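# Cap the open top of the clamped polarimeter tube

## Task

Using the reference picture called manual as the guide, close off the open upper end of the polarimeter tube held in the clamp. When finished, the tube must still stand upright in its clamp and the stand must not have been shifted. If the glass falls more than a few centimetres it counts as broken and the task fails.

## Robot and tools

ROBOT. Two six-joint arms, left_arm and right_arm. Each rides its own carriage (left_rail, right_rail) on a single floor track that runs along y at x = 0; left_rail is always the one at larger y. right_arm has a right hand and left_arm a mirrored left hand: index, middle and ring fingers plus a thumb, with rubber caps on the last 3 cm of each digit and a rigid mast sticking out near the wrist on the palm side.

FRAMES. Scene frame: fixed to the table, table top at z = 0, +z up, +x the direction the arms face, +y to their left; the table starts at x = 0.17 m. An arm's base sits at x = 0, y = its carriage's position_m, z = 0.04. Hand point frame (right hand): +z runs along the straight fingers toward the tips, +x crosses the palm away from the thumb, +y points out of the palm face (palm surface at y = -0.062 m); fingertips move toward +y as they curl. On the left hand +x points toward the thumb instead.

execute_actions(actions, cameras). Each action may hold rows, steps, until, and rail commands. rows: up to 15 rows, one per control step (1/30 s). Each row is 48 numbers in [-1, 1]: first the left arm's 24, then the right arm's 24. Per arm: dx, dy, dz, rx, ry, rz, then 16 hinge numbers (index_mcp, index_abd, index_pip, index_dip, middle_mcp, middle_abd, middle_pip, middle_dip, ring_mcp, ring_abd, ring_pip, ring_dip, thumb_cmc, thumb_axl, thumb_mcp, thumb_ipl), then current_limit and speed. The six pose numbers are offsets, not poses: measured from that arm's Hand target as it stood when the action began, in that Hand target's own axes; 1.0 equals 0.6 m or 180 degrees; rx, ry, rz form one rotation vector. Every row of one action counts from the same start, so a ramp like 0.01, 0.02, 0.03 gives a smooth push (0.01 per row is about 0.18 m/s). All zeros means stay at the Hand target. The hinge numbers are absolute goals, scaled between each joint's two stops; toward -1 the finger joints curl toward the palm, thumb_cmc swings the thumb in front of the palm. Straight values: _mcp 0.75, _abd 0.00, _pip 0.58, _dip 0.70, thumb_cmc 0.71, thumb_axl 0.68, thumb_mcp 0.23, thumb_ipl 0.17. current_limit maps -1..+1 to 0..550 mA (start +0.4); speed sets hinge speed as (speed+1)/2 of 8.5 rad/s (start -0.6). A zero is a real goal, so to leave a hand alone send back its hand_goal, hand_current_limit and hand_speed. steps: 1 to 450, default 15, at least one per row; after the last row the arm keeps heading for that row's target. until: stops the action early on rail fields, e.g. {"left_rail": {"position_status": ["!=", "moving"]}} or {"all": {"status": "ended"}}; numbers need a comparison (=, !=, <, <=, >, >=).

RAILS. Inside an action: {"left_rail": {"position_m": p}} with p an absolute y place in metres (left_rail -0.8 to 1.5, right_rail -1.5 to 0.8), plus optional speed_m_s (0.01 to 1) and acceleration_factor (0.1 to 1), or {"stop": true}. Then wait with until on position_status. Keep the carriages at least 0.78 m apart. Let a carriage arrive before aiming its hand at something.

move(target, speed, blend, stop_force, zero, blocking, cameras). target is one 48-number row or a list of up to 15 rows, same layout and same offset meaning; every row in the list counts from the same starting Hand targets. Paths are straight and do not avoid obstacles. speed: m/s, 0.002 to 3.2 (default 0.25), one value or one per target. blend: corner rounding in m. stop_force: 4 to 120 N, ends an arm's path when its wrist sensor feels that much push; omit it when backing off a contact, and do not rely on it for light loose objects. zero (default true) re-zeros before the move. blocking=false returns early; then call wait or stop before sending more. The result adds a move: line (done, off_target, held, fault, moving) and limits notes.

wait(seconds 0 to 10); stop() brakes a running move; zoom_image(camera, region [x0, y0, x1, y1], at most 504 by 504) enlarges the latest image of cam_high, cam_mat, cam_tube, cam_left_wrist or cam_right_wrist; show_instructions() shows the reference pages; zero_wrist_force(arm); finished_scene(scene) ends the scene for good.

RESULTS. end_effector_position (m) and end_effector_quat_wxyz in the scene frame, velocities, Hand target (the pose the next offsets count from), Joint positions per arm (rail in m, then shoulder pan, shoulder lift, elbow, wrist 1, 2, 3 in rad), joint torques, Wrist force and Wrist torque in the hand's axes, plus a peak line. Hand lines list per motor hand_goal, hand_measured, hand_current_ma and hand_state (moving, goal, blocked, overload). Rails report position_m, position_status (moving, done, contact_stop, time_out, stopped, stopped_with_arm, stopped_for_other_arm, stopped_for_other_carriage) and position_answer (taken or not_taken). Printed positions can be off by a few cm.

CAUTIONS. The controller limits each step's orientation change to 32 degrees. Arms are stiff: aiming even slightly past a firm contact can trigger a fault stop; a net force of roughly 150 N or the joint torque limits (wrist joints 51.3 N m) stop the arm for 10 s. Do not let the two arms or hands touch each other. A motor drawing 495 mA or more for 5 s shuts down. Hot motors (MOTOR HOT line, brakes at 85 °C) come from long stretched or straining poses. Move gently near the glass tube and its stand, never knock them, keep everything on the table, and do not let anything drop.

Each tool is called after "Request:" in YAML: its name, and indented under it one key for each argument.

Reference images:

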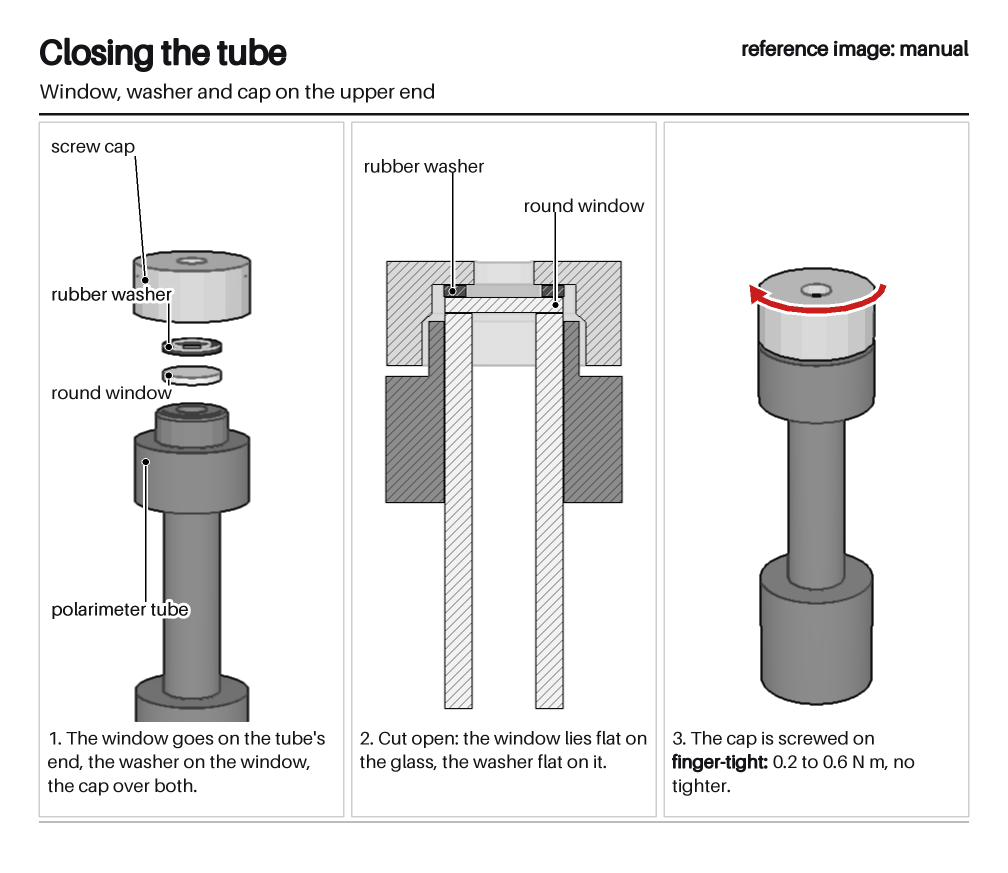

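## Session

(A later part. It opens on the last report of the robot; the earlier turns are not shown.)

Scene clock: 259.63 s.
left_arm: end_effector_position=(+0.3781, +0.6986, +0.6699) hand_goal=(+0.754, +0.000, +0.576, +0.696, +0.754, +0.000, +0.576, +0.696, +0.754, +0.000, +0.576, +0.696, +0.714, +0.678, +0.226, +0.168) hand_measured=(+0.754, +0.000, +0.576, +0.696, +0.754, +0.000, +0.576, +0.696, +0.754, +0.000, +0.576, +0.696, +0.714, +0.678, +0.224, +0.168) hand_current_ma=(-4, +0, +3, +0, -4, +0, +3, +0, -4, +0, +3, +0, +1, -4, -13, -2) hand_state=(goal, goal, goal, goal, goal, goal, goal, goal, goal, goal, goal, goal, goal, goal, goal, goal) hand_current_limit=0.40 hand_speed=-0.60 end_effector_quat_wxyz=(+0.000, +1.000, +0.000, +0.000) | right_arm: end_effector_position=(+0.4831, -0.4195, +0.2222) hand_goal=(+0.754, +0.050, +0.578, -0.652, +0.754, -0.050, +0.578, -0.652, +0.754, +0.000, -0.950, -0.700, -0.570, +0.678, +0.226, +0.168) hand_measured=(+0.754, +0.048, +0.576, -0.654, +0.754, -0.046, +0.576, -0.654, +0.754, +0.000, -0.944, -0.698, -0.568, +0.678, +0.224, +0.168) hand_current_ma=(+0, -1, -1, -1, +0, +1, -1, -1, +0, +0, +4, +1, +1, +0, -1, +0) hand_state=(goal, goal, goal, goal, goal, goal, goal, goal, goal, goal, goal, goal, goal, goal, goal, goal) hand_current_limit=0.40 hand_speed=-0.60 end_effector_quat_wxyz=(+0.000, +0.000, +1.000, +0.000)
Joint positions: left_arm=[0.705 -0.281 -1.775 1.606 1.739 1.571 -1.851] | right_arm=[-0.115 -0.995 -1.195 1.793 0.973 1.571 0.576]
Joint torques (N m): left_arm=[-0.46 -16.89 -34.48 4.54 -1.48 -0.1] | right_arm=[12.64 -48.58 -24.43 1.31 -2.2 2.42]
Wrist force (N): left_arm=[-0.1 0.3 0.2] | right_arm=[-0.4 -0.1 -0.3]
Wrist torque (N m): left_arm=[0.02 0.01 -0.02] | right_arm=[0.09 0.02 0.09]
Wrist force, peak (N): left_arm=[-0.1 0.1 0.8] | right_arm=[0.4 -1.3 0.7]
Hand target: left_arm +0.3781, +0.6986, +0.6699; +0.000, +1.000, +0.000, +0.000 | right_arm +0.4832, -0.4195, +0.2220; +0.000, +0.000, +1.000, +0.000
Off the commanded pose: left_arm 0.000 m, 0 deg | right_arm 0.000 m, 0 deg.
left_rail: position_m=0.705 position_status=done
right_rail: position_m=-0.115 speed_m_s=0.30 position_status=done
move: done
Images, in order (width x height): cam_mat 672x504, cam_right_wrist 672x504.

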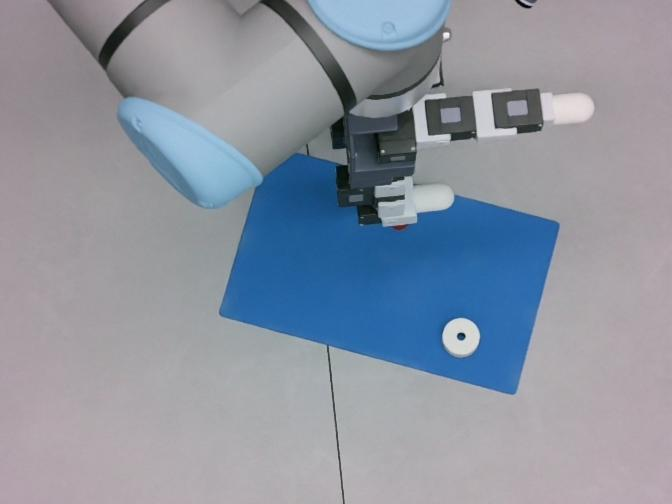

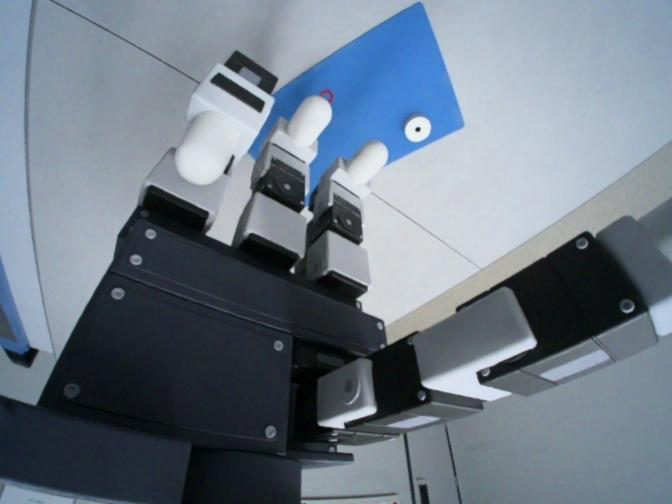

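Request:
move:
  target:
    - [0,0,0,0,0,0,0.754,0,0.576,0.696,0.754,0,0.576,0.696,0.754,0,0.576,0.696,0.714,0.678,0.226,0.168,0.4,-0.6,-0.0068,-0.0003,0.05,0,0,0,0.753,0.05,0.577,-0.652,0.753,-0.05,0.577,-0.652,0.753,0,-0.95,-0.7,-0.571,0.678,0.226,0.168,0.4,-0.6]
    - [0,0,0,0,0,0,0.754,0,0.576,0.696,0.754,0,0.576,0.696,0.754,0,0.576,0.696,0.714,0.678,0.226,0.168,0.4,-0.6,-0.0068,-0.0003,0.17,0,0,0,0.753,0.05,0.577,-0.652,0.753,-0.05,0.577,-0.652,0.753,0,-0.95,-0.7,-0.571,0.678,0.226,0.168,0.4,-0.6]
  speed: 0.1
  blend: [0.005,0]
  cameras: ["cam_right_wrist"]

Request:
zoom_image:
  camera: "cam_right_wrist"
  region: [290, 100, 360, 160]

Scene clock: 268.50 s.
left_arm: end_effector_position=(+0.3781, +0.6986, +0.6699) hand_goal=(+0.754, +0.000, +0.576, +0.696, +0.754, +0.000, +0.576, +0.696, +0.754, +0.000, +0.576, +0.696, +0.714, +0.678, +0.226, +0.168) hand_measured=(+0.754, +0.000, +0.576, +0.696, +0.754, +0.000, +0.576, +0.696, +0.754, +0.000, +0.576, +0.696, +0.714, +0.678, +0.224, +0.168) hand_current_ma=(-4, +0, +3, +0, -4, +0, +3, +0, -4, +0, +3, +0, +1, -4, -13, -2) hand_state=(goal, goal, goal, goal, goal, goal, goal, goal, goal, goal, goal, goal, goal, goal, goal, goal) hand_current_limit=0.40 hand_speed=-0.60 end_effector_quat_wxyz=(+0.000, +1.000, +0.000, +0.000) | right_arm: end_effector_position=(+0.4873, -0.4197, +0.1202) hand_goal=(+0.754, +0.050, +0.578, -0.652, +0.754, -0.050, +0.578, -0.652, +0.754, +0.000, -0.950, -0.700, -0.570, +0.678, +0.226, +0.168) hand_measured=(+0.754, +0.048, +0.576, -0.654, +0.754, -0.046, +0.576, -0.654, +0.754, +0.000, -0.944, -0.698, -0.568, +0.678, +0.224, +0.168) hand_current_ma=(+0, -1, -1, -1, +0, +1, -1, -1, +0, +0, +4, +1, +1, +0, -1, +0) hand_state=(goal, goal, goal, goal, goal, goal, goal, goal, goal, goal, goal, goal, goal, goal, goal, goal) hand_current_limit=0.40 hand_speed=-0.60 end_effector_quat_wxyz=(+0.000, +0.000, +1.000, +0.000)
Joint positions: left_arm=[0.705 -0.281 -1.775 1.606 1.739 1.571 -1.851] | right_arm=[-0.115 -0.989 -1.082 1.845 0.808 1.571 0.582]
Joint torques (N m): left_arm=[-1.26 -16.87 -34.76 4.61 -1.64 0.12] | right_arm=[16.02 -58.65 -19.22 1.31 1.31 2.54]
Wrist force (N): left_arm=[-0.1 0.4 0.3] | right_arm=[-0.2 0.0 0.2]
Wrist torque (N m): left_arm=[0.01 0.02 -0.02] | right_arm=[0.03 -0.02 0.03]
Wrist force, peak (N): left_arm=[-0.4 0.3 0.3] | right_arm=[-0.3 -0.2 -1.1]
Hand target: left_arm +0.3781, +0.6986, +0.6699; +0.000, +1.000, +0.000, +0.000 | right_arm +0.4873, -0.4197, +0.1200; +0.000, +0.000, +1.000, +0.000
Off the commanded pose: left_arm 0.000 m, 0 deg | right_arm 0.000 m, 0 deg.
left_rail: position_m=0.705 position_status=done
right_rail: position_m=-0.115 speed_m_s=0.30 position_status=done
move: done
Images, in order (width x height): cam_right_wrist 672x504.

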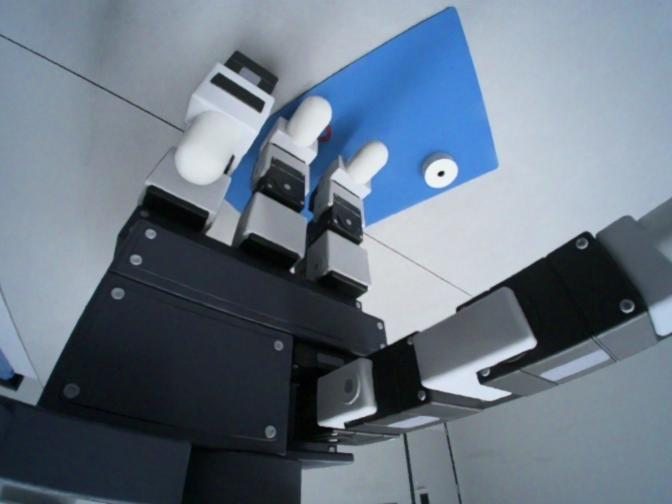

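Scaled by 7.200 from the camera's 672x504 image, which has a finer 960x720 frame.

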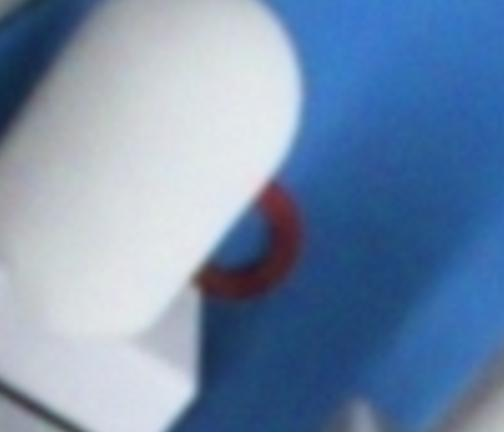

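Request:
move:
  target: [0,0,0,0,0,0,0.754,0,0.576,0.696,0.754,0,0.576,0.696,0.754,0,0.576,0.696,0.714,0.678,0.226,0.168,0.4,-0.6,0.0045,0.0032,0.0367,0,0,0,0.753,0.05,0.577,-0.652,0.753,-0.05,0.577,-0.652,0.753,0,-0.95,-0.7,-0.571,0.678,0.226,0.168,0.4,-0.6]
  speed: 0.04
  cameras: ["cam_right_wrist"]

Request:
zoom_image:
  camera: "cam_right_wrist"
  region: [290, 110, 360, 170]

Scene clock: 279.60 s.
left_arm: end_effector_position=(+0.3781, +0.6986, +0.6699) hand_goal=(+0.754, +0.000, +0.576, +0.696, +0.754, +0.000, +0.576, +0.696, +0.754, +0.000, +0.576, +0.696, +0.714, +0.678, +0.226, +0.168) hand_measured=(+0.754, +0.000, +0.576, +0.696, +0.754, +0.000, +0.576, +0.696, +0.754, +0.000, +0.576, +0.696, +0.714, +0.678, +0.224, +0.168) hand_current_ma=(-4, +0, +3, +0, -4, +0, +3, +0, -4, +0, +3, +0, +1, -4, -13, -2) hand_state=(goal, goal, goal, goal, goal, goal, goal, goal, goal, goal, goal, goal, goal, goal, goal, goal) hand_current_limit=0.40 hand_speed=-0.60 end_effector_quat_wxyz=(+0.000, +1.000, +0.000, +0.000) | right_arm: end_effector_position=(+0.4846, -0.4178, +0.0981) hand_goal=(+0.754, +0.050, +0.578, -0.652, +0.754, -0.050, +0.578, -0.652, +0.754, +0.000, -0.950, -0.700, -0.570, +0.678, +0.226, +0.168) hand_measured=(+0.754, +0.048, +0.576, -0.654, +0.754, -0.046, +0.576, -0.654, +0.754, +0.000, -0.944, -0.698, -0.568, +0.678, +0.224, +0.168) hand_current_ma=(+0, -1, -1, -1, +0, +1, -1, -1, +0, +0, +4, +1, +1, +0, -1, +0) hand_state=(goal, goal, goal, goal, goal, goal, goal, goal, goal, goal, goal, goal, goal, goal, goal, goal) hand_current_limit=0.40 hand_speed=-0.60 end_effector_quat_wxyz=(+0.000, +0.000, +1.000, +0.000)
Joint positions: left_arm=[0.705 -0.281 -1.775 1.606 1.739 1.571 -1.851] | right_arm=[-0.115 -0.991 -1.06 1.861 0.77 1.571 0.579]
Joint torques (N m): left_arm=[-0.97 -16.89 -34.88 4.61 -1.48 -0.15] | right_arm=[-16.46 -54.29 -18.01 1.44 1.73 -2.31]
Wrist force (N): left_arm=[0.1 0.2 -0.1] | right_arm=[-0.4 0.3 0.2]
Wrist torque (N m): left_arm=[0.03 -0.02 0.00] | right_arm=[0.08 0.02 0.21]
Wrist force, peak (N): left_arm=[0.4 0.4 0.3] | right_arm=[-0.7 0.2 -0.2]
Hand target: left_arm +0.3781, +0.6986, +0.6699; +0.000, +1.000, +0.000, +0.000 | right_arm +0.4846, -0.4178, +0.0980; +0.000, +0.000, +1.000, +0.000
Off the commanded pose: left_arm 0.000 m, 0 deg | right_arm 0.000 m, 0 deg.
left_rail: position_m=0.705 position_status=done
right_rail: position_m=-0.115 speed_m_s=0.30 position_status=done
move: done
Images, in order (width x height): cam_right_wrist 672x504.

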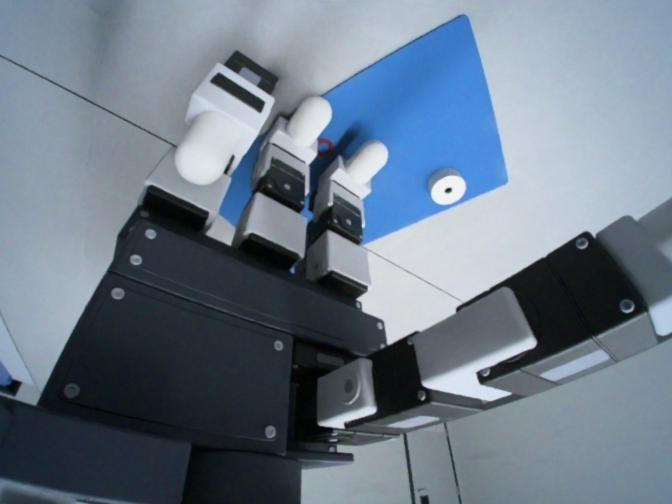

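Scaled by 7.200 from the camera's 672x504 image, which has a finer 960x720 frame.

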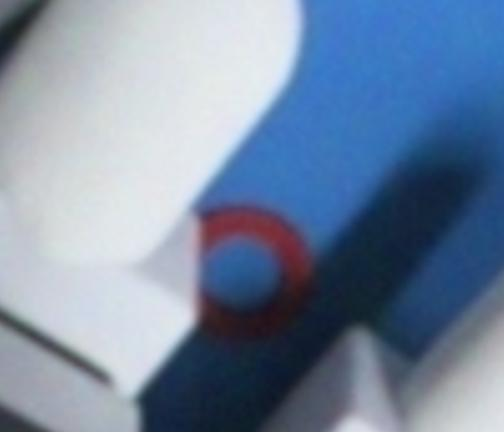

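Request:
move:
  target:
    - [0,0,0,0,0,0,0.754,0,0.576,0.696,0.754,0,0.576,0.696,0.754,0,0.576,0.696,0.714,0.678,0.226,0.168,0.4,-0.6,0,0.0007,0,0,0,0,0.753,0.025,0.577,-0.652,0.753,-0.025,0.577,-0.652,0.753,0,-0.95,-0.7,-0.571,0.678,0.226,0.168,0.4,-0.9]
    - [0,0,0,0,0,0,0.754,0,0.576,0.696,0.754,0,0.576,0.696,0.754,0,0.576,0.696,0.714,0.678,0.226,0.168,0.4,-0.6,0,0.0007,0.0142,0,0,0,0.753,0.025,0.577,-0.652,0.753,-0.025,0.577,-0.652,0.753,0,-0.95,-0.7,-0.571,0.678,0.226,0.168,0.4,-0.9]
  speed: 0.03

Request:
move:
  target: [0,0,0,0,0,0,0.754,0,0.576,0.696,0.754,0,0.576,0.696,0.754,0,0.576,0.696,0.714,0.678,0.226,0.168,0.4,-0.6,0,0,0.0075,0,0,0,0.753,0.025,0.577,-0.652,0.753,-0.025,0.577,-0.652,0.753,0,-0.95,-0.7,-0.571,0.678,0.226,0.168,0.4,-0.9]
  speed: 0.008
  stop_force: 5
  cameras: ["cam_right_wrist"]

Request:
zoom_image:
  camera: "cam_right_wrist"
  region: [290, 120, 360, 180]

Scene clock: 288.80 s.
left_arm: end_effector_position=(+0.3781, +0.6986, +0.6699) hand_goal=(+0.754, +0.000, +0.576, +0.696, +0.754, +0.000, +0.576, +0.696, +0.754, +0.000, +0.576, +0.696, +0.714, +0.678, +0.226, +0.168) hand_measured=(+0.754, +0.000, +0.576, +0.696, +0.754, +0.000, +0.576, +0.696, +0.754, +0.000, +0.576, +0.696, +0.714, +0.678, +0.224, +0.168) hand_current_ma=(-4, +0, +3, +0, -4, +0, +3, +0, -4, +0, +3, +0, +1, -4, -13, -2) hand_state=(goal, goal, goal, goal, goal, goal, goal, goal, goal, goal, goal, goal, goal, goal, goal, goal) hand_current_limit=0.40 hand_speed=-0.60 end_effector_quat_wxyz=(+0.000, +1.000, +0.000, +0.000) | right_arm: end_effector_position=(+0.4846, -0.4173, +0.0896) hand_goal=(+0.754, +0.026, +0.578, -0.652, +0.754, -0.024, +0.578, -0.652, +0.754, +0.000, -0.950, -0.700, -0.570, +0.678, +0.226, +0.168) hand_measured=(+0.754, +0.028, +0.576, -0.654, +0.754, -0.026, +0.576, -0.654, +0.754, +0.000, -0.944, -0.698, -0.568, +0.678, +0.224, +0.168) hand_current_ma=(+0, +1, -1, -1, +0, -1, -1, -1, +0, +0, +4, +1, +1, +0, -1, +0) hand_state=(goal, goal, goal, goal, goal, goal, goal, goal, goal, goal, goal, goal, goal, goal, goal, goal) hand_current_limit=0.40 hand_speed=-0.90 end_effector_quat_wxyz=(+0.000, +0.000, +1.000, +0.000)
Joint positions: left_arm=[0.705 -0.281 -1.775 1.606 1.739 1.571 -1.851] | right_arm=[-0.115 -0.991 -1.05 1.865 0.756 1.571 0.58]
Joint torques (N m): left_arm=[-1.27 -16.09 -34.16 4.63 -1.59 -0.17] | right_arm=[15.25 -55.83 -17.8 0.83 -2.81 2.46]
Wrist force (N): left_arm=[-0.2 0.4 0.3] | right_arm=[-0.7 0.0 0.2]
Wrist torque (N m): left_arm=[0.02 0.03 -0.04] | right_arm=[0.06 0.06 0.11]
Wrist force, peak (N): left_arm=[-0.2 0.2 0.6] | right_arm=[-1.0 -0.2 0.1]
Hand target: left_arm +0.3781, +0.6986, +0.6699; +0.000, +1.000, +0.000, +0.000 | right_arm +0.4846, -0.4173, +0.0894; +0.000, +0.000, +1.000, +0.000
Off the commanded pose: left_arm 0.000 m, 0 deg | right_arm 0.000 m, 0 deg.
left_rail: position_m=0.705 position_status=done
right_rail: position_m=-0.115 speed_m_s=0.30 position_status=done
move: done

Scene clock: 290.43 s.
left_arm: end_effector_position=(+0.3781, +0.6986, +0.6699) hand_goal=(+0.754, +0.000, +0.576, +0.696, +0.754, +0.000, +0.576, +0.696, +0.754, +0.000, +0.576, +0.696, +0.714, +0.678, +0.226, +0.168) hand_measured=(+0.754, +0.000, +0.576, +0.696, +0.754, +0.000, +0.576, +0.696, +0.754, +0.000, +0.576, +0.696, +0.714, +0.678, +0.224, +0.168) hand_current_ma=(-4, +0, +3, +0, -4, +0, +3, +0, -4, +0, +3, +0, +1, -4, -13, -2) hand_state=(goal, goal, goal, goal, goal, goal, goal, goal, goal, goal, goal, goal, goal, goal, goal, goal) hand_current_limit=0.40 hand_speed=-0.60 end_effector_quat_wxyz=(+0.000, +1.000, +0.000, +0.000) | right_arm: end_effector_position=(+0.4846, -0.4173, +0.0864) hand_goal=(+0.754, +0.026, +0.578, -0.652, +0.754, -0.024, +0.578, -0.652, +0.754, +0.000, -0.950, -0.700, -0.570, +0.678, +0.226, +0.168) hand_measured=(+0.752, +0.028, +0.578, -0.650, +0.752, -0.026, +0.578, -0.650, +0.754, +0.000, -0.944, -0.698, -0.568, +0.678, +0.224, +0.168) hand_current_ma=(-1, +0, +0, +0, -1, -1, +0, +0, +0, +0, +4, +1, +1, +0, -1, +0) hand_state=(goal, goal, goal, goal, goal, goal, goal, goal, goal, goal, goal, goal, goal, goal, goal, goal) hand_current_limit=0.40 hand_speed=-0.90 end_effector_quat_wxyz=(+0.000, +0.000, +1.000, +0.000)
Joint positions: left_arm=[0.705 -0.281 -1.775 1.606 1.739 1.571 -1.851] | right_arm=[-0.115 -0.991 -1.046 1.866 0.751 1.571 0.58]
Joint torques (N m): left_arm=[-1.01 -15.12 -34.16 4.51 -1.83 -0.13] | right_arm=[10.86 -78.77 -28.75 6.19 -0.22 2.45]
Wrist force (N): left_arm=[-0.3 0.2 0.1] | right_arm=[-1.0 0.7 -6.6]
Wrist torque (N m): left_arm=[0.03 0.03 -0.03] | right_arm=[0.61 0.02 0.08]
Wrist force, peak (N): left_arm=[0.0 0.0 0.5] | right_arm=[-0.8 1.5 -15.4]
Hand target: left_arm +0.3781, +0.6986, +0.6699; +0.000, +1.000, +0.000, +0.000 | right_arm +0.4846, -0.4173, +0.0864; +0.000, +0.000, +1.000, +0.000 (not the last commanded pose)
Off the commanded pose: left_arm 0.000 m, 0 deg | right_arm 0.001 m, 0 deg.
left_rail: position_m=0.705 position_status=done
right_rail: position_m=-0.115 speed_m_s=0.30 position_status=done
move: contact (right_arm)
Images, in order (width x height): cam_right_wrist 672x504.

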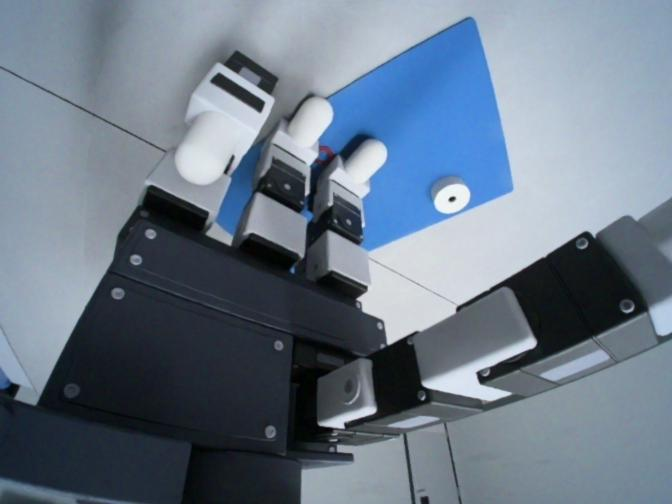

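Scaled by 7.200 from the camera's 672x504 image, which has a finer 960x720 frame.

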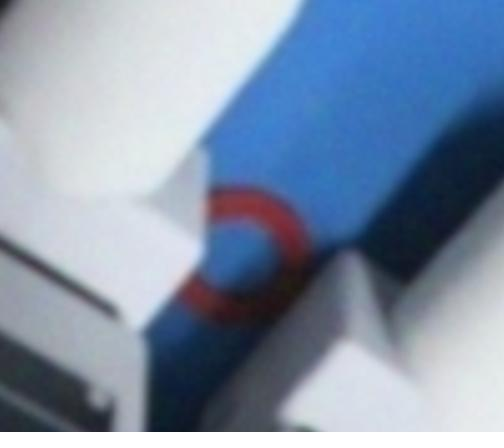

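Request:
execute_actions:
  actions:
    - {"rows":[[0,0,0,0,0,0,0.754,0,0.576,0.696,0.754,0,0.576,0.696,0.754,0,0.576,0.696,0.714,0.678,0.226,0.168,0.4,-0.6,0,0,0,0,0,0,0.753,0,0.577,-0.652,0.753,0,0.577,-0.652,0.753,0,-0.95,-0.7,-0.571,0.678,0.226,0.168,0.4,-0.95]],"steps":40}
    - {"rows":[[0,0,0,0,0,0,0.754,0,0.576,0.696,0.754,0,0.576,0.696,0.754,0,0.576,0.696,0.714,0.678,0.226,0.168,0.4,-0.6,0,0,0,0,0,0,0.753,-0.03,0.577,-0.652,0.753,0.03,0.577,-0.652,0.753,0,-0.95,-0.7,-0.571,0.678,0.226,0.168,0.4,-0.97]],"steps":45}
  cameras: ["cam_right_wrist"]

Request:
zoom_image:
  camera: "cam_right_wrist"
  region: [290, 120, 360, 180]

Scene clock: 304.80 s.
left_arm: end_effector_position=(+0.3781, +0.6986, +0.6699) hand_goal=(+0.754, +0.000, +0.576, +0.696, +0.754, +0.000, +0.576, +0.696, +0.754, +0.000, +0.576, +0.696, +0.714, +0.678, +0.226, +0.168) hand_measured=(+0.754, +0.000, +0.576, +0.696, +0.754, +0.000, +0.576, +0.696, +0.754, +0.000, +0.576, +0.696, +0.714, +0.678, +0.224, +0.168) hand_current_ma=(-4, +0, +3, +0, -4, +0, +3, +0, -4, +0, +3, +0, +1, -4, -13, -2) hand_state=(goal, goal, goal, goal, goal, goal, goal, goal, goal, goal, goal, goal, goal, goal, goal, goal) hand_current_limit=0.40 hand_speed=-0.60 end_effector_quat_wxyz=(+0.000, +1.000, +0.000, +0.000) | right_arm: end_effector_position=(+0.4846, -0.4173, +0.0864) hand_goal=(+0.754, -0.030, +0.578, -0.652, +0.754, +0.030, +0.578, -0.652, +0.754, +0.000, -0.950, -0.700, -0.570, +0.678, +0.226, +0.168) hand_measured=(+0.752, +0.008, +0.578, -0.650, +0.752, -0.010, +0.578, -0.650, +0.754, +0.000, -0.944, -0.698, -0.568, +0.678, +0.224, +0.168) hand_current_ma=(-1, +50, +0, +0, -1, -52, +0, +0, +0, +0, +4, +1, +1, +0, -1, +0) hand_state=(goal, blocked, goal, goal, goal, blocked, goal, goal, goal, goal, goal, goal, goal, goal, goal, goal) hand_current_limit=0.40 hand_speed=-0.97 end_effector_quat_wxyz=(+0.000, +0.000, +1.000, +0.000)
Joint positions: left_arm=[0.705 -0.281 -1.775 1.606 1.739 1.571 -1.851] | right_arm=[-0.115 -0.991 -1.046 1.866 0.751 1.571 0.58]
Joint torques (N m): left_arm=[-1.57 -15.81 -34 4.62 -1.74 -0.12] | right_arm=[-7.88 -77.72 -29.4 5.94 2.55 2.23]
Wrist force (N): left_arm=[-0.1 -0.2 -0.1] | right_arm=[-0.9 0.0 -0.6]
Wrist torque (N m): left_arm=[-0.02 0.00 -0.01] | right_arm=[0.12 0.06 0.08]
Wrist force, peak (N): left_arm=[-0.2 0.2 0.6] | right_arm=[-1.1 0.6 -6.8]
Hand target: left_arm +0.3781, +0.6986, +0.6699; +0.000, +1.000, +0.000, +0.000 | right_arm +0.4846, -0.4173, +0.0864; +0.000, +0.000, +1.000, +0.000
Off the commanded pose: left_arm 0.000 m, 0 deg | right_arm 0.000 m, 0 deg.
left_rail: position_m=0.705 position_status=done
right_rail: position_m=-0.115 speed_m_s=0.30 position_status=done
Images, in order (width x height): cam_right_wrist 672x504.

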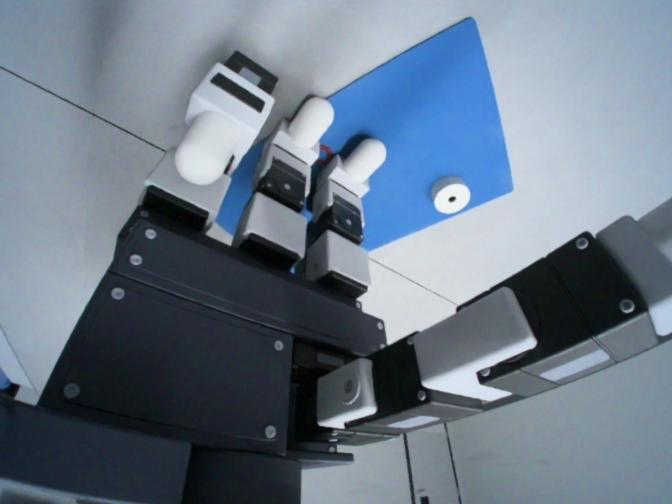

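Scaled by 7.200 from the camera's 672x504 image, which has a finer 960x720 frame.

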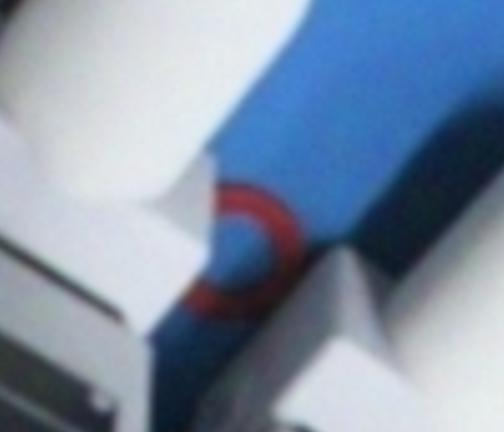

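Request:
execute_actions:
  actions:
    - {"rows":[[0,0,0,0,0,0,0.754,0,0.576,0.696,0.754,0,0.576,0.696,0.754,0,0.576,0.696,0.714,0.678,0.226,0.168,0.4,-0.6,0,0,0.0003,0,0,0,0.753,-0.03,0.577,-0.652,0.753,0.03,0.577,-0.652,0.753,0,-0.95,-0.7,-0.571,0.678,0.226,0.168,0.4,-0.97]],"steps":10}
    - {"rows":[[0,0,0,0,0,0,0.754,0,0.576,0.696,0.754,0,0.576,0.696,0.754,0,0.576,0.696,0.714,0.678,0.226,0.168,0.4,-0.6,0,0,0,0,0,0,0.753,-0.045,0.577,-0.652,0.753,0.045,0.577,-0.652,0.753,0,-0.95,-0.7,-0.571,0.678,0.226,0.168,0.4,-0.97]],"steps":30}

Request:
move:
  target: [0,0,0,0,0,0,0.754,0,0.576,0.696,0.754,0,0.576,0.696,0.754,0,0.576,0.696,0.714,0.678,0.226,0.168,0.4,-0.6,0,0,-0.015,0,0,0,0.753,-0.045,0.577,-0.652,0.753,0.045,0.577,-0.652,0.753,0,-0.95,-0.7,-0.571,0.678,0.226,0.168,0.4,-0.97]
  speed: 0.02
  cameras: ["cam_right_wrist","cam_mat"]

Request:
zoom_image:
  camera: "cam_right_wrist"
  region: [290, 120, 360, 180]

Scene clock: 313.17 s.
left_arm: end_effector_position=(+0.3781, +0.6986, +0.6699) hand_goal=(+0.754, +0.000, +0.576, +0.696, +0.754, +0.000, +0.576, +0.696, +0.754, +0.000, +0.576, +0.696, +0.714, +0.678, +0.226, +0.168) hand_measured=(+0.754, +0.000, +0.576, +0.696, +0.754, +0.000, +0.576, +0.696, +0.754, +0.000, +0.576, +0.696, +0.714, +0.678, +0.224, +0.168) hand_current_ma=(-4, +0, +3, +0, -4, +0, +3, +0, -4, +0, +3, +0, +1, -4, -13, -2) hand_state=(goal, goal, goal, goal, goal, goal, goal, goal, goal, goal, goal, goal, goal, goal, goal, goal) hand_current_limit=0.40 hand_speed=-0.60 end_effector_quat_wxyz=(+0.000, +1.000, +0.000, +0.000) | right_arm: end_effector_position=(+0.4846, -0.4173, +0.0862) hand_goal=(+0.754, -0.044, +0.578, -0.652, +0.754, +0.046, +0.578, -0.652, +0.754, +0.000, -0.950, -0.700, -0.570, +0.678, +0.226, +0.168) hand_measured=(+0.752, +0.006, +0.578, -0.650, +0.752, -0.008, +0.578, -0.650, +0.754, +0.000, -0.944, -0.698, -0.568, +0.678, +0.224, +0.168) hand_current_ma=(-1, +74, +0, +0, -1, -85, +0, +0, +0, +0, +4, +1, +1, +0, -1, +0) hand_state=(goal, blocked, goal, goal, goal, blocked, goal, goal, goal, goal, goal, goal, goal, goal, goal, goal) hand_current_limit=0.40 hand_speed=-0.97 end_effector_quat_wxyz=(+0.000, +0.000, +1.000, +0.000)
Joint positions: left_arm=[0.705 -0.281 -1.775 1.606 1.739 1.571 -1.851] | right_arm=[-0.115 -0.991 -1.046 1.866 0.75 1.571 0.58]
Joint torques (N m): left_arm=[-1.72 -16.62 -34.27 4.67 -1.87 -0.17] | right_arm=[-11.83 -52.63 -16.32 0.8 2.49 1.96]
Wrist force (N): left_arm=[-0.2 0.2 0.1] | right_arm=[-1.0 0.3 -3.6]
Wrist torque (N m): left_arm=[0.02 0.02 -0.03] | right_arm=[0.37 0.08 0.08]
Wrist force, peak (N): left_arm=[-0.3 0.7 0.3] | right_arm=[-0.7 0.3 -3.7]
Hand target: left_arm +0.3781, +0.6986, +0.6699; +0.000, +1.000, +0.000, +0.000 | right_arm +0.4846, -0.4173, +0.0862; +0.000, +0.000, +1.000, +0.000
Off the commanded pose: left_arm 0.000 m, 0 deg | right_arm 0.000 m, 0 deg.
left_rail: position_m=0.705 position_status=done
right_rail: position_m=-0.115 speed_m_s=0.30 position_status=done

Scene clock: 313.97 s.
left_arm: end_effector_position=(+0.3781, +0.6986, +0.6699) hand_goal=(+0.754, +0.000, +0.576, +0.696, +0.754, +0.000, +0.576, +0.696, +0.754, +0.000, +0.576, +0.696, +0.714, +0.678, +0.226, +0.168) hand_measured=(+0.754, +0.000, +0.576, +0.696, +0.754, +0.000, +0.576, +0.696, +0.754, +0.000, +0.576, +0.696, +0.714, +0.678, +0.224, +0.168) hand_current_ma=(-4, +0, +3, +0, -4, +0, +3, +0, -4, +0, +3, +0, +1, -4, -13, -2) hand_state=(goal, goal, goal, goal, goal, goal, goal, goal, goal, goal, goal, goal, goal, goal, goal, goal) hand_current_limit=0.40 hand_speed=-0.60 end_effector_quat_wxyz=(+0.000, +1.000, +0.000, +0.000) | right_arm: end_effector_position=(+0.4846, -0.4173, +0.0950) hand_goal=(+0.754, -0.044, +0.578, -0.652, +0.754, +0.046, +0.578, -0.652, +0.754, +0.000, -0.950, -0.700, -0.570, +0.678, +0.226, +0.168) hand_measured=(+0.752, +0.006, +0.578, -0.650, +0.752, -0.008, +0.578, -0.650, +0.754, +0.000, -0.944, -0.698, -0.568, +0.678, +0.224, +0.168) hand_current_ma=(-1, +74, +0, +0, -1, -85, +0, +0, +0, +0, +4, +1, +1, +0, -1, +0) hand_state=(goal, blocked, goal, goal, goal, blocked, goal, goal, goal, goal, goal, goal, goal, goal, goal, goal) hand_current_limit=0.40 hand_speed=-0.97 end_effector_quat_wxyz=(+0.000, +0.000, +1.000, +0.000)
Joint positions: left_arm=[0.705 -0.281 -1.775 1.606 1.739 1.571 -1.851] | right_arm=[-0.115 -0.991 -1.057 1.863 0.764 1.571 0.58]
Joint torques (N m): left_arm=[-1.41 -16.24 -33.92 4.68 -1.76 -0.13] | right_arm=[-12.08 -83.31 -31.68 6.88 2.41 2.05]
Wrist force (N): left_arm=[-0.1 0.1 0.0] | right_arm=[-0.3 0.1 0.2]
Wrist torque (N m): left_arm=[0.02 0.01 -0.02] | right_arm=[0.06 0.01 0.15]
Wrist force, peak (N): left_arm=[-0.4 0.4 0.5] | right_arm=[-0.7 0.6 -3.7]
Hand target: left_arm +0.3781, +0.6986, +0.6699; +0.000, +1.000, +0.000, +0.000 | right_arm +0.4846, -0.4173, +0.0952; +0.000, +0.000, +1.000, +0.000
Off the commanded pose: left_arm 0.000 m, 0 deg | right_arm 0.000 m, 0 deg.
left_rail: position_m=0.705 position_status=done
right_rail: position_m=-0.115 speed_m_s=0.30 position_status=done
move: done
Images, in order (width x height): cam_mat 672x504, cam_right_wrist 672x504.

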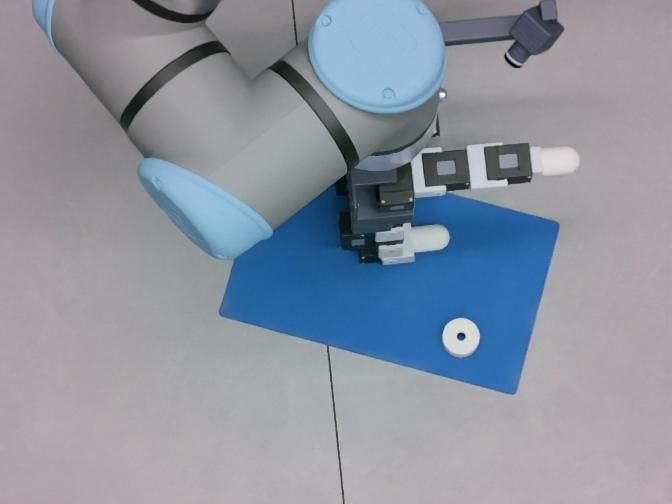

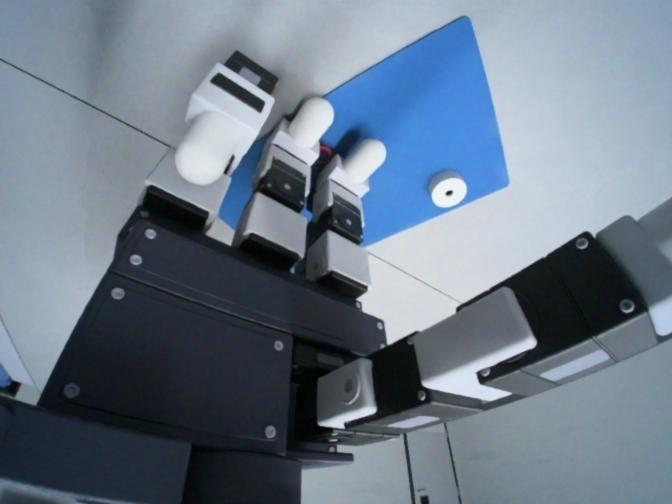

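Scaled by 7.200 from the camera's 672x504 image, which has a finer 960x720 frame.

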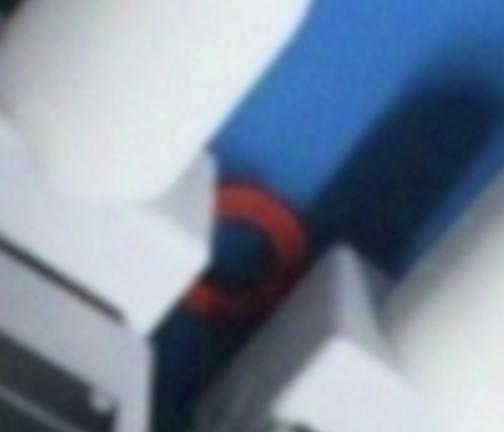

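Request:
move:
  target:
    - [0,0,0,0,0,0,0.754,0,0.576,0.696,0.754,0,0.576,0.696,0.754,0,0.576,0.696,0.714,0.678,0.226,0.168,0.4,-0.6,0,0,-0.4613,0,0,0,0.753,-0.045,0.577,-0.652,0.753,0.045,0.577,-0.652,0.753,0,-0.95,-0.7,-0.571,0.678,0.226,0.168,0.4,-0.97]
    - [0,0,0,0,0,0,0.754,0,0.576,0.696,0.754,0,0.576,0.696,0.754,0,0.576,0.696,0.714,0.678,0.226,0.168,0.4,-0.6,-0.2238,0.7015,-0.4613,0,0,0,0.753,-0.045,0.577,-0.652,0.753,0.045,0.577,-0.652,0.753,0,-0.95,-0.7,-0.571,0.678,0.226,0.168,0.4,-0.97]
    - [0,0,0,0,0,0,0.754,0,0.576,0.696,0.754,0,0.576,0.696,0.754,0,0.576,0.696,0.714,0.678,0.226,0.168,0.4,-0.6,-0.2238,0.7015,-0.3547,0,0,0,0.753,-0.045,0.577,-0.652,0.753,0.045,0.577,-0.652,0.753,0,-0.95,-0.7,-0.571,0.678,0.226,0.168,0.4,-0.97]
  speed: [0.15,0.2,0.08]
  blend: [0.05,0.04,0]
  cameras: ["cam_tube","cam_right_wrist"]

Request:
zoom_image:
  camera: "cam_tube"
  region: [220, 110, 400, 245]

Request:
zoom_image:
  camera: "cam_right_wrist"
  region: [290, 120, 360, 180]

Scene clock: 335.13 s.
left_arm: end_effector_position=(+0.3781, +0.6986, +0.6699) hand_goal=(+0.754, +0.000, +0.576, +0.696, +0.754, +0.000, +0.576, +0.696, +0.754, +0.000, +0.576, +0.696, +0.714, +0.678, +0.226, +0.168) hand_measured=(+0.754, +0.000, +0.576, +0.696, +0.754, +0.000, +0.576, +0.696, +0.754, +0.000, +0.576, +0.696, +0.714, +0.678, +0.224, +0.168) hand_current_ma=(-4, +0, +3, +0, -4, +0, +3, +0, -4, +0, +3, +0, +1, -4, -13, -2) hand_state=(goal, goal, goal, goal, goal, goal, goal, goal, goal, goal, goal, goal, goal, goal, goal, goal) hand_current_limit=0.40 hand_speed=-0.60 end_effector_quat_wxyz=(+0.000, +1.000, +0.000, +0.000) | right_arm: end_effector_position=(+0.6188, +0.0035, +0.3083) hand_goal=(+0.754, -0.044, +0.578, -0.652, +0.754, +0.046, +0.578, -0.652, +0.754, +0.000, -0.950, -0.700, -0.570, +0.678, +0.226, +0.168) hand_measured=(+0.752, +0.006, +0.578, -0.650, +0.752, -0.008, +0.578, -0.650, +0.754, +0.000, -0.944, -0.698, -0.568, +0.678, +0.224, +0.168) hand_current_ma=(-1, +74, +0, +0, -1, -85, +0, +0, +0, +0, +4, +1, +1, +0, -1, +0) hand_state=(goal, blocked, goal, goal, goal, blocked, goal, goal, goal, goal, goal, goal, goal, goal, goal, goal) hand_current_limit=0.40 hand_speed=-0.97 end_effector_quat_wxyz=(+0.000, +0.000, +1.000, +0.000)
Joint positions: left_arm=[0.705 -0.281 -1.775 1.606 1.739 1.571 -1.851] | right_arm=[-0.115 -0.24 -1.276 1.733 1.114 1.571 1.331]
Joint torques (N m): left_arm=[-2.54 -16.86 -34.06 4.71 -2.12 -0.17] | right_arm=[15.35 -46.87 -25.06 1.12 0.83 2.43]
Wrist force (N): left_arm=[-0.2 0.0 0.2] | right_arm=[-0.3 0.9 0.3]
Wrist torque (N m): left_arm=[-0.02 0.03 -0.01] | right_arm=[0.12 0.01 -0.10]
Wrist force, peak (N): left_arm=[0.0 0.5 0.4] | right_arm=[-0.4 0.1 1.3]
Hand target: left_arm +0.3781, +0.6986, +0.6699; +0.000, +1.000, +0.000, +0.000 | right_arm +0.6188, +0.0036, +0.3081; +0.000, +0.000, +1.000, +0.000
Off the commanded pose: left_arm 0.000 m, 0 deg | right_arm 0.000 m, 0 deg.
left_rail: position_m=0.705 position_status=done
right_rail: position_m=-0.115 speed_m_s=0.30 position_status=done
move: done; blend cut to 0.032 m at target 2
Images, in order (width x height): cam_tube 672x504, cam_right_wrist 672x504.

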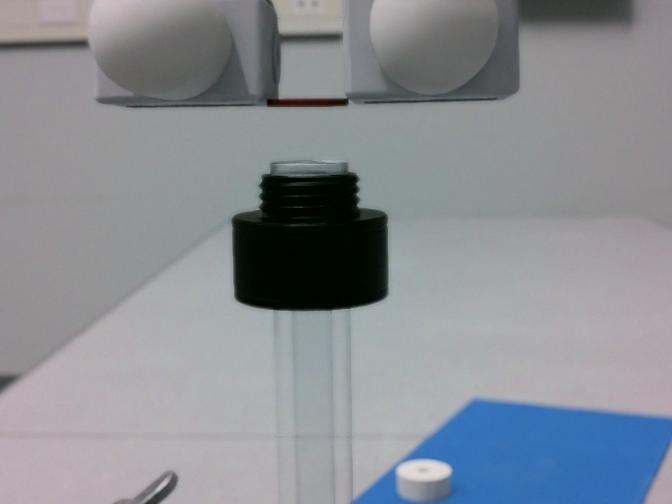

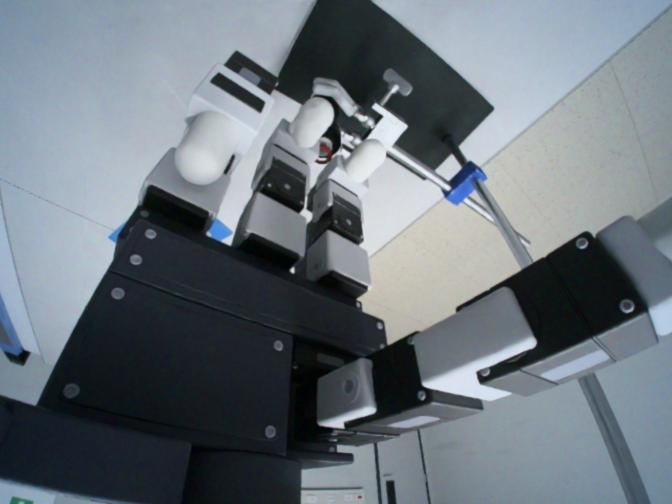

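Scaled by 2.800 from the camera's 672x504 image, which has a finer 960x720 frame.

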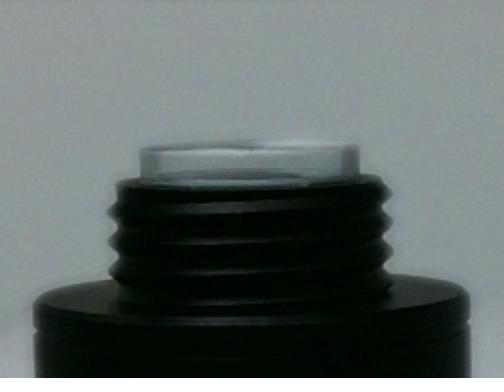

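Scaled by 7.200 from the camera's 672x504 image, which has a finer 960x720 frame.

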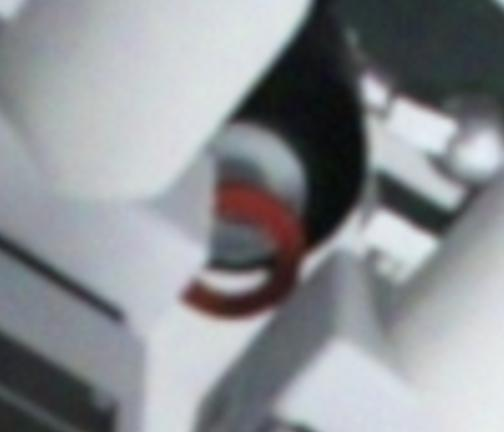

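Request:
zoom_image:
  camera: "cam_right_wrist"
  region: [308, 126, 348, 166]

Scaled by 12.600 from the camera's 672x504 image, which has a finer 960x720 frame.

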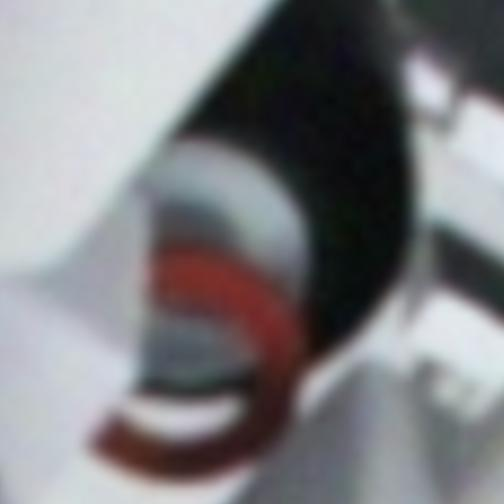

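Request:
move:
  target: [0,0,0,0,0,0,0.754,0,0.576,0.696,0.754,0,0.576,0.696,0.754,0,0.576,0.696,0.714,0.678,0.226,0.168,0.4,-0.6,0.0001,0.0005,0.0132,0,0,0,0.753,-0.045,0.577,-0.652,0.753,0.045,0.577,-0.652,0.753,0,-0.95,-0.7,-0.571,0.678,0.226,0.168,0.4,-0.97]
  speed: 0.03

Request:
move:
  target: [0,0,0,0,0,0,0.754,0,0.576,0.696,0.754,0,0.576,0.696,0.754,0,0.576,0.696,0.714,0.678,0.226,0.168,0.4,-0.6,0,0,0.0092,0,0,0,0.753,-0.045,0.577,-0.652,0.753,0.045,0.577,-0.652,0.753,0,-0.95,-0.7,-0.571,0.678,0.226,0.168,0.4,-0.97]
  speed: 0.005
  stop_force: 4
  cameras: ["cam_tube","cam_right_wrist"]

Request:
zoom_image:
  camera: "cam_tube"
  region: [220, 110, 400, 245]

Request:
zoom_image:
  camera: "cam_right_wrist"
  region: [308, 126, 348, 166]

Scene clock: 350.93 s.
left_arm: end_effector_position=(+0.3781, +0.6986, +0.6699) hand_goal=(+0.754, +0.000, +0.576, +0.696, +0.754, +0.000, +0.576, +0.696, +0.754, +0.000, +0.576, +0.696, +0.714, +0.678, +0.226, +0.168) hand_measured=(+0.754, +0.000, +0.576, +0.696, +0.754, +0.000, +0.576, +0.696, +0.754, +0.000, +0.576, +0.696, +0.714, +0.678, +0.224, +0.168) hand_current_ma=(-4, +0, +3, +0, -4, +0, +3, +0, -4, +0, +3, +0, +1, -4, -13, -2) hand_state=(goal, goal, goal, goal, goal, goal, goal, goal, goal, goal, goal, goal, goal, goal, goal, goal) hand_current_limit=0.40 hand_speed=-0.60 end_effector_quat_wxyz=(+0.000, +1.000, +0.000, +0.000) | right_arm: end_effector_position=(+0.6188, +0.0039, +0.3003) hand_goal=(+0.754, -0.044, +0.578, -0.652, +0.754, +0.046, +0.578, -0.652, +0.754, +0.000, -0.950, -0.700, -0.570, +0.678, +0.226, +0.168) hand_measured=(+0.752, +0.006, +0.578, -0.650, +0.752, -0.008, +0.578, -0.650, +0.754, +0.000, -0.944, -0.698, -0.568, +0.678, +0.224, +0.168) hand_current_ma=(-1, +74, +0, +0, -1, -85, +0, +0, +0, +0, +4, +1, +1, +0, -1, +0) hand_state=(goal, blocked, goal, goal, goal, blocked, goal, goal, goal, goal, goal, goal, goal, goal, goal, goal) hand_current_limit=0.40 hand_speed=-0.97 end_effector_quat_wxyz=(+0.000, +0.000, +1.000, +0.000)
Joint positions: left_arm=[0.705 -0.281 -1.775 1.606 1.739 1.571 -1.851] | right_arm=[-0.115 -0.239 -1.27 1.741 1.1 1.571 1.332]
Joint torques (N m): left_arm=[-1.76 -14.13 -33.68 4.89 -2.1 -0.28] | right_arm=[15.41 -53.16 -27.37 1.48 -2 2.58]
Wrist force (N): left_arm=[-0.3 0.4 0.0] | right_arm=[-0.3 0.5 0.1]
Wrist torque (N m): left_arm=[0.05 0.04 -0.04] | right_arm=[0.09 0.03 -0.11]
Wrist force, peak (N): left_arm=[-0.4 0.6 -0.2] | right_arm=[-1.1 0.6 0.2]
Hand target: left_arm +0.3781, +0.6986, +0.6699; +0.000, +1.000, +0.000, +0.000 | right_arm +0.6188, +0.0039, +0.3001; +0.000, +0.000, +1.000, +0.000
Off the commanded pose: left_arm 0.000 m, 0 deg | right_arm 0.000 m, 0 deg.
left_rail: position_m=0.705 position_status=done
right_rail: position_m=-0.115 speed_m_s=0.30 position_status=done
move: done

Scene clock: 352.73 s.
left_arm: end_effector_position=(+0.3781, +0.6986, +0.6699) hand_goal=(+0.754, +0.000, +0.576, +0.696, +0.754, +0.000, +0.576, +0.696, +0.754, +0.000, +0.576, +0.696, +0.714, +0.678, +0.226, +0.168) hand_measured=(+0.754, +0.000, +0.576, +0.696, +0.754, +0.000, +0.576, +0.696, +0.754, +0.000, +0.576, +0.696, +0.714, +0.678, +0.224, +0.168) hand_current_ma=(-4, +0, +3, +0, -4, +0, +3, +0, -4, +0, +3, +0, +1, -4, -13, -2) hand_state=(goal, goal, goal, goal, goal, goal, goal, goal, goal, goal, goal, goal, goal, goal, goal, goal) hand_current_limit=0.40 hand_speed=-0.60 end_effector_quat_wxyz=(+0.000, +1.000, +0.000, +0.000) | right_arm: end_effector_position=(+0.6188, +0.0039, +0.2973) hand_goal=(+0.754, -0.044, +0.578, -0.652, +0.754, +0.046, +0.578, -0.652, +0.754, +0.000, -0.950, -0.700, -0.570, +0.678, +0.226, +0.168) hand_measured=(+0.752, +0.006, +0.578, -0.652, +0.752, -0.008, +0.578, -0.654, +0.754, +0.000, -0.944, -0.698, -0.568, +0.678, +0.224, +0.168) hand_current_ma=(-1, +74, +0, +0, -1, -85, +0, +0, +0, +0, +4, +1, +1, +0, -1, +0) hand_state=(goal, blocked, goal, goal, goal, blocked, goal, goal, goal, goal, goal, goal, goal, goal, goal, goal) hand_current_limit=0.40 hand_speed=-0.97 end_effector_quat_wxyz=(+0.000, +0.000, +1.000, +0.000)
Joint positions: left_arm=[0.705 -0.281 -1.775 1.606 1.739 1.571 -1.851] | right_arm=[-0.115 -0.239 -1.268 1.743 1.095 1.571 1.332]
Joint torques (N m): left_arm=[-1.19 -15.88 -34.2 4.72 -2.19 -0.14] | right_arm=[15.22 -71.12 -38.94 6.48 -2.06 2.4]
Wrist force (N): left_arm=[-0.1 0.2 -0.1] | right_arm=[0.0 0.0 -3.5]
Wrist torque (N m): left_arm=[0.03 0.00 -0.01] | right_arm=[0.32 0.06 -0.08]
Wrist force, peak (N): left_arm=[-0.6 0.1 0.1] | right_arm=[0.1 0.4 -4.5]
Hand target: left_arm +0.3781, +0.6986, +0.6699; +0.000, +1.000, +0.000, +0.000 | right_arm +0.6188, +0.0039, +0.2973; +0.000, +0.000, +1.000, +0.000 (not the last commanded pose)
Off the commanded pose: left_arm 0.000 m, 0 deg | right_arm 0.003 m, 0 deg.
left_rail: position_m=0.705 position_status=done
right_rail: position_m=-0.115 speed_m_s=0.30 position_status=done
move: contact (right_arm)
Images, in order (width x height): cam_tube 672x504, cam_right_wrist 672x504.

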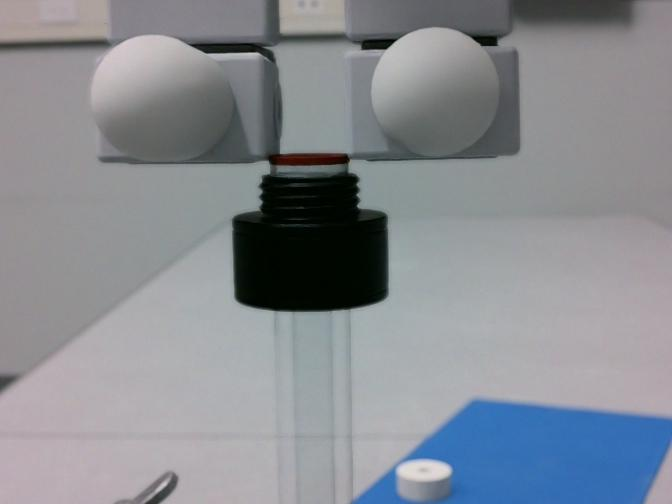

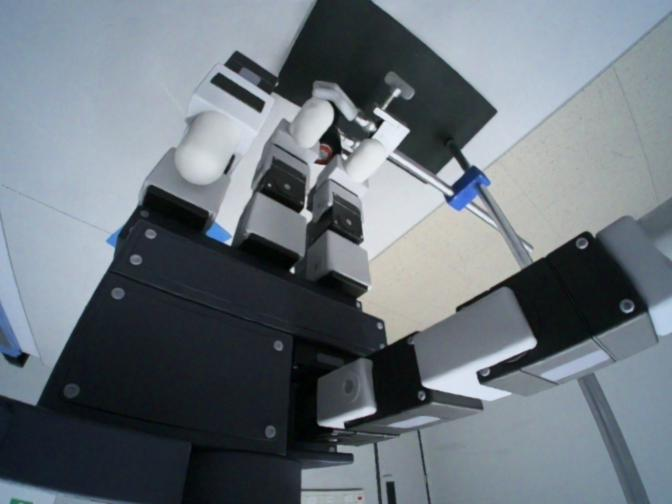

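Scaled by 2.800 from the camera's 672x504 image, which has a finer 960x720 frame.

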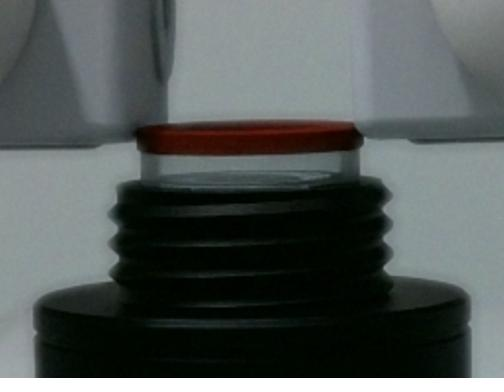

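Scaled by 12.600 from the camera's 672x504 image, which has a finer 960x720 frame.

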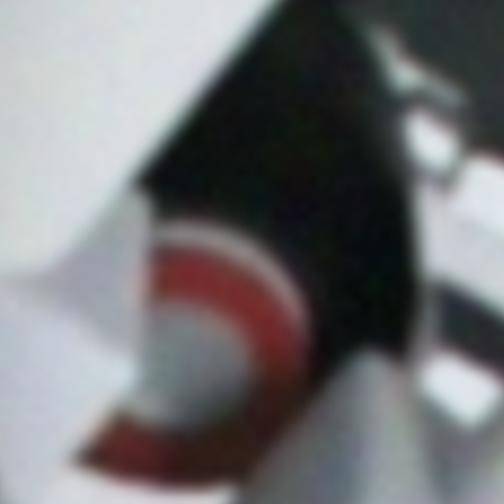

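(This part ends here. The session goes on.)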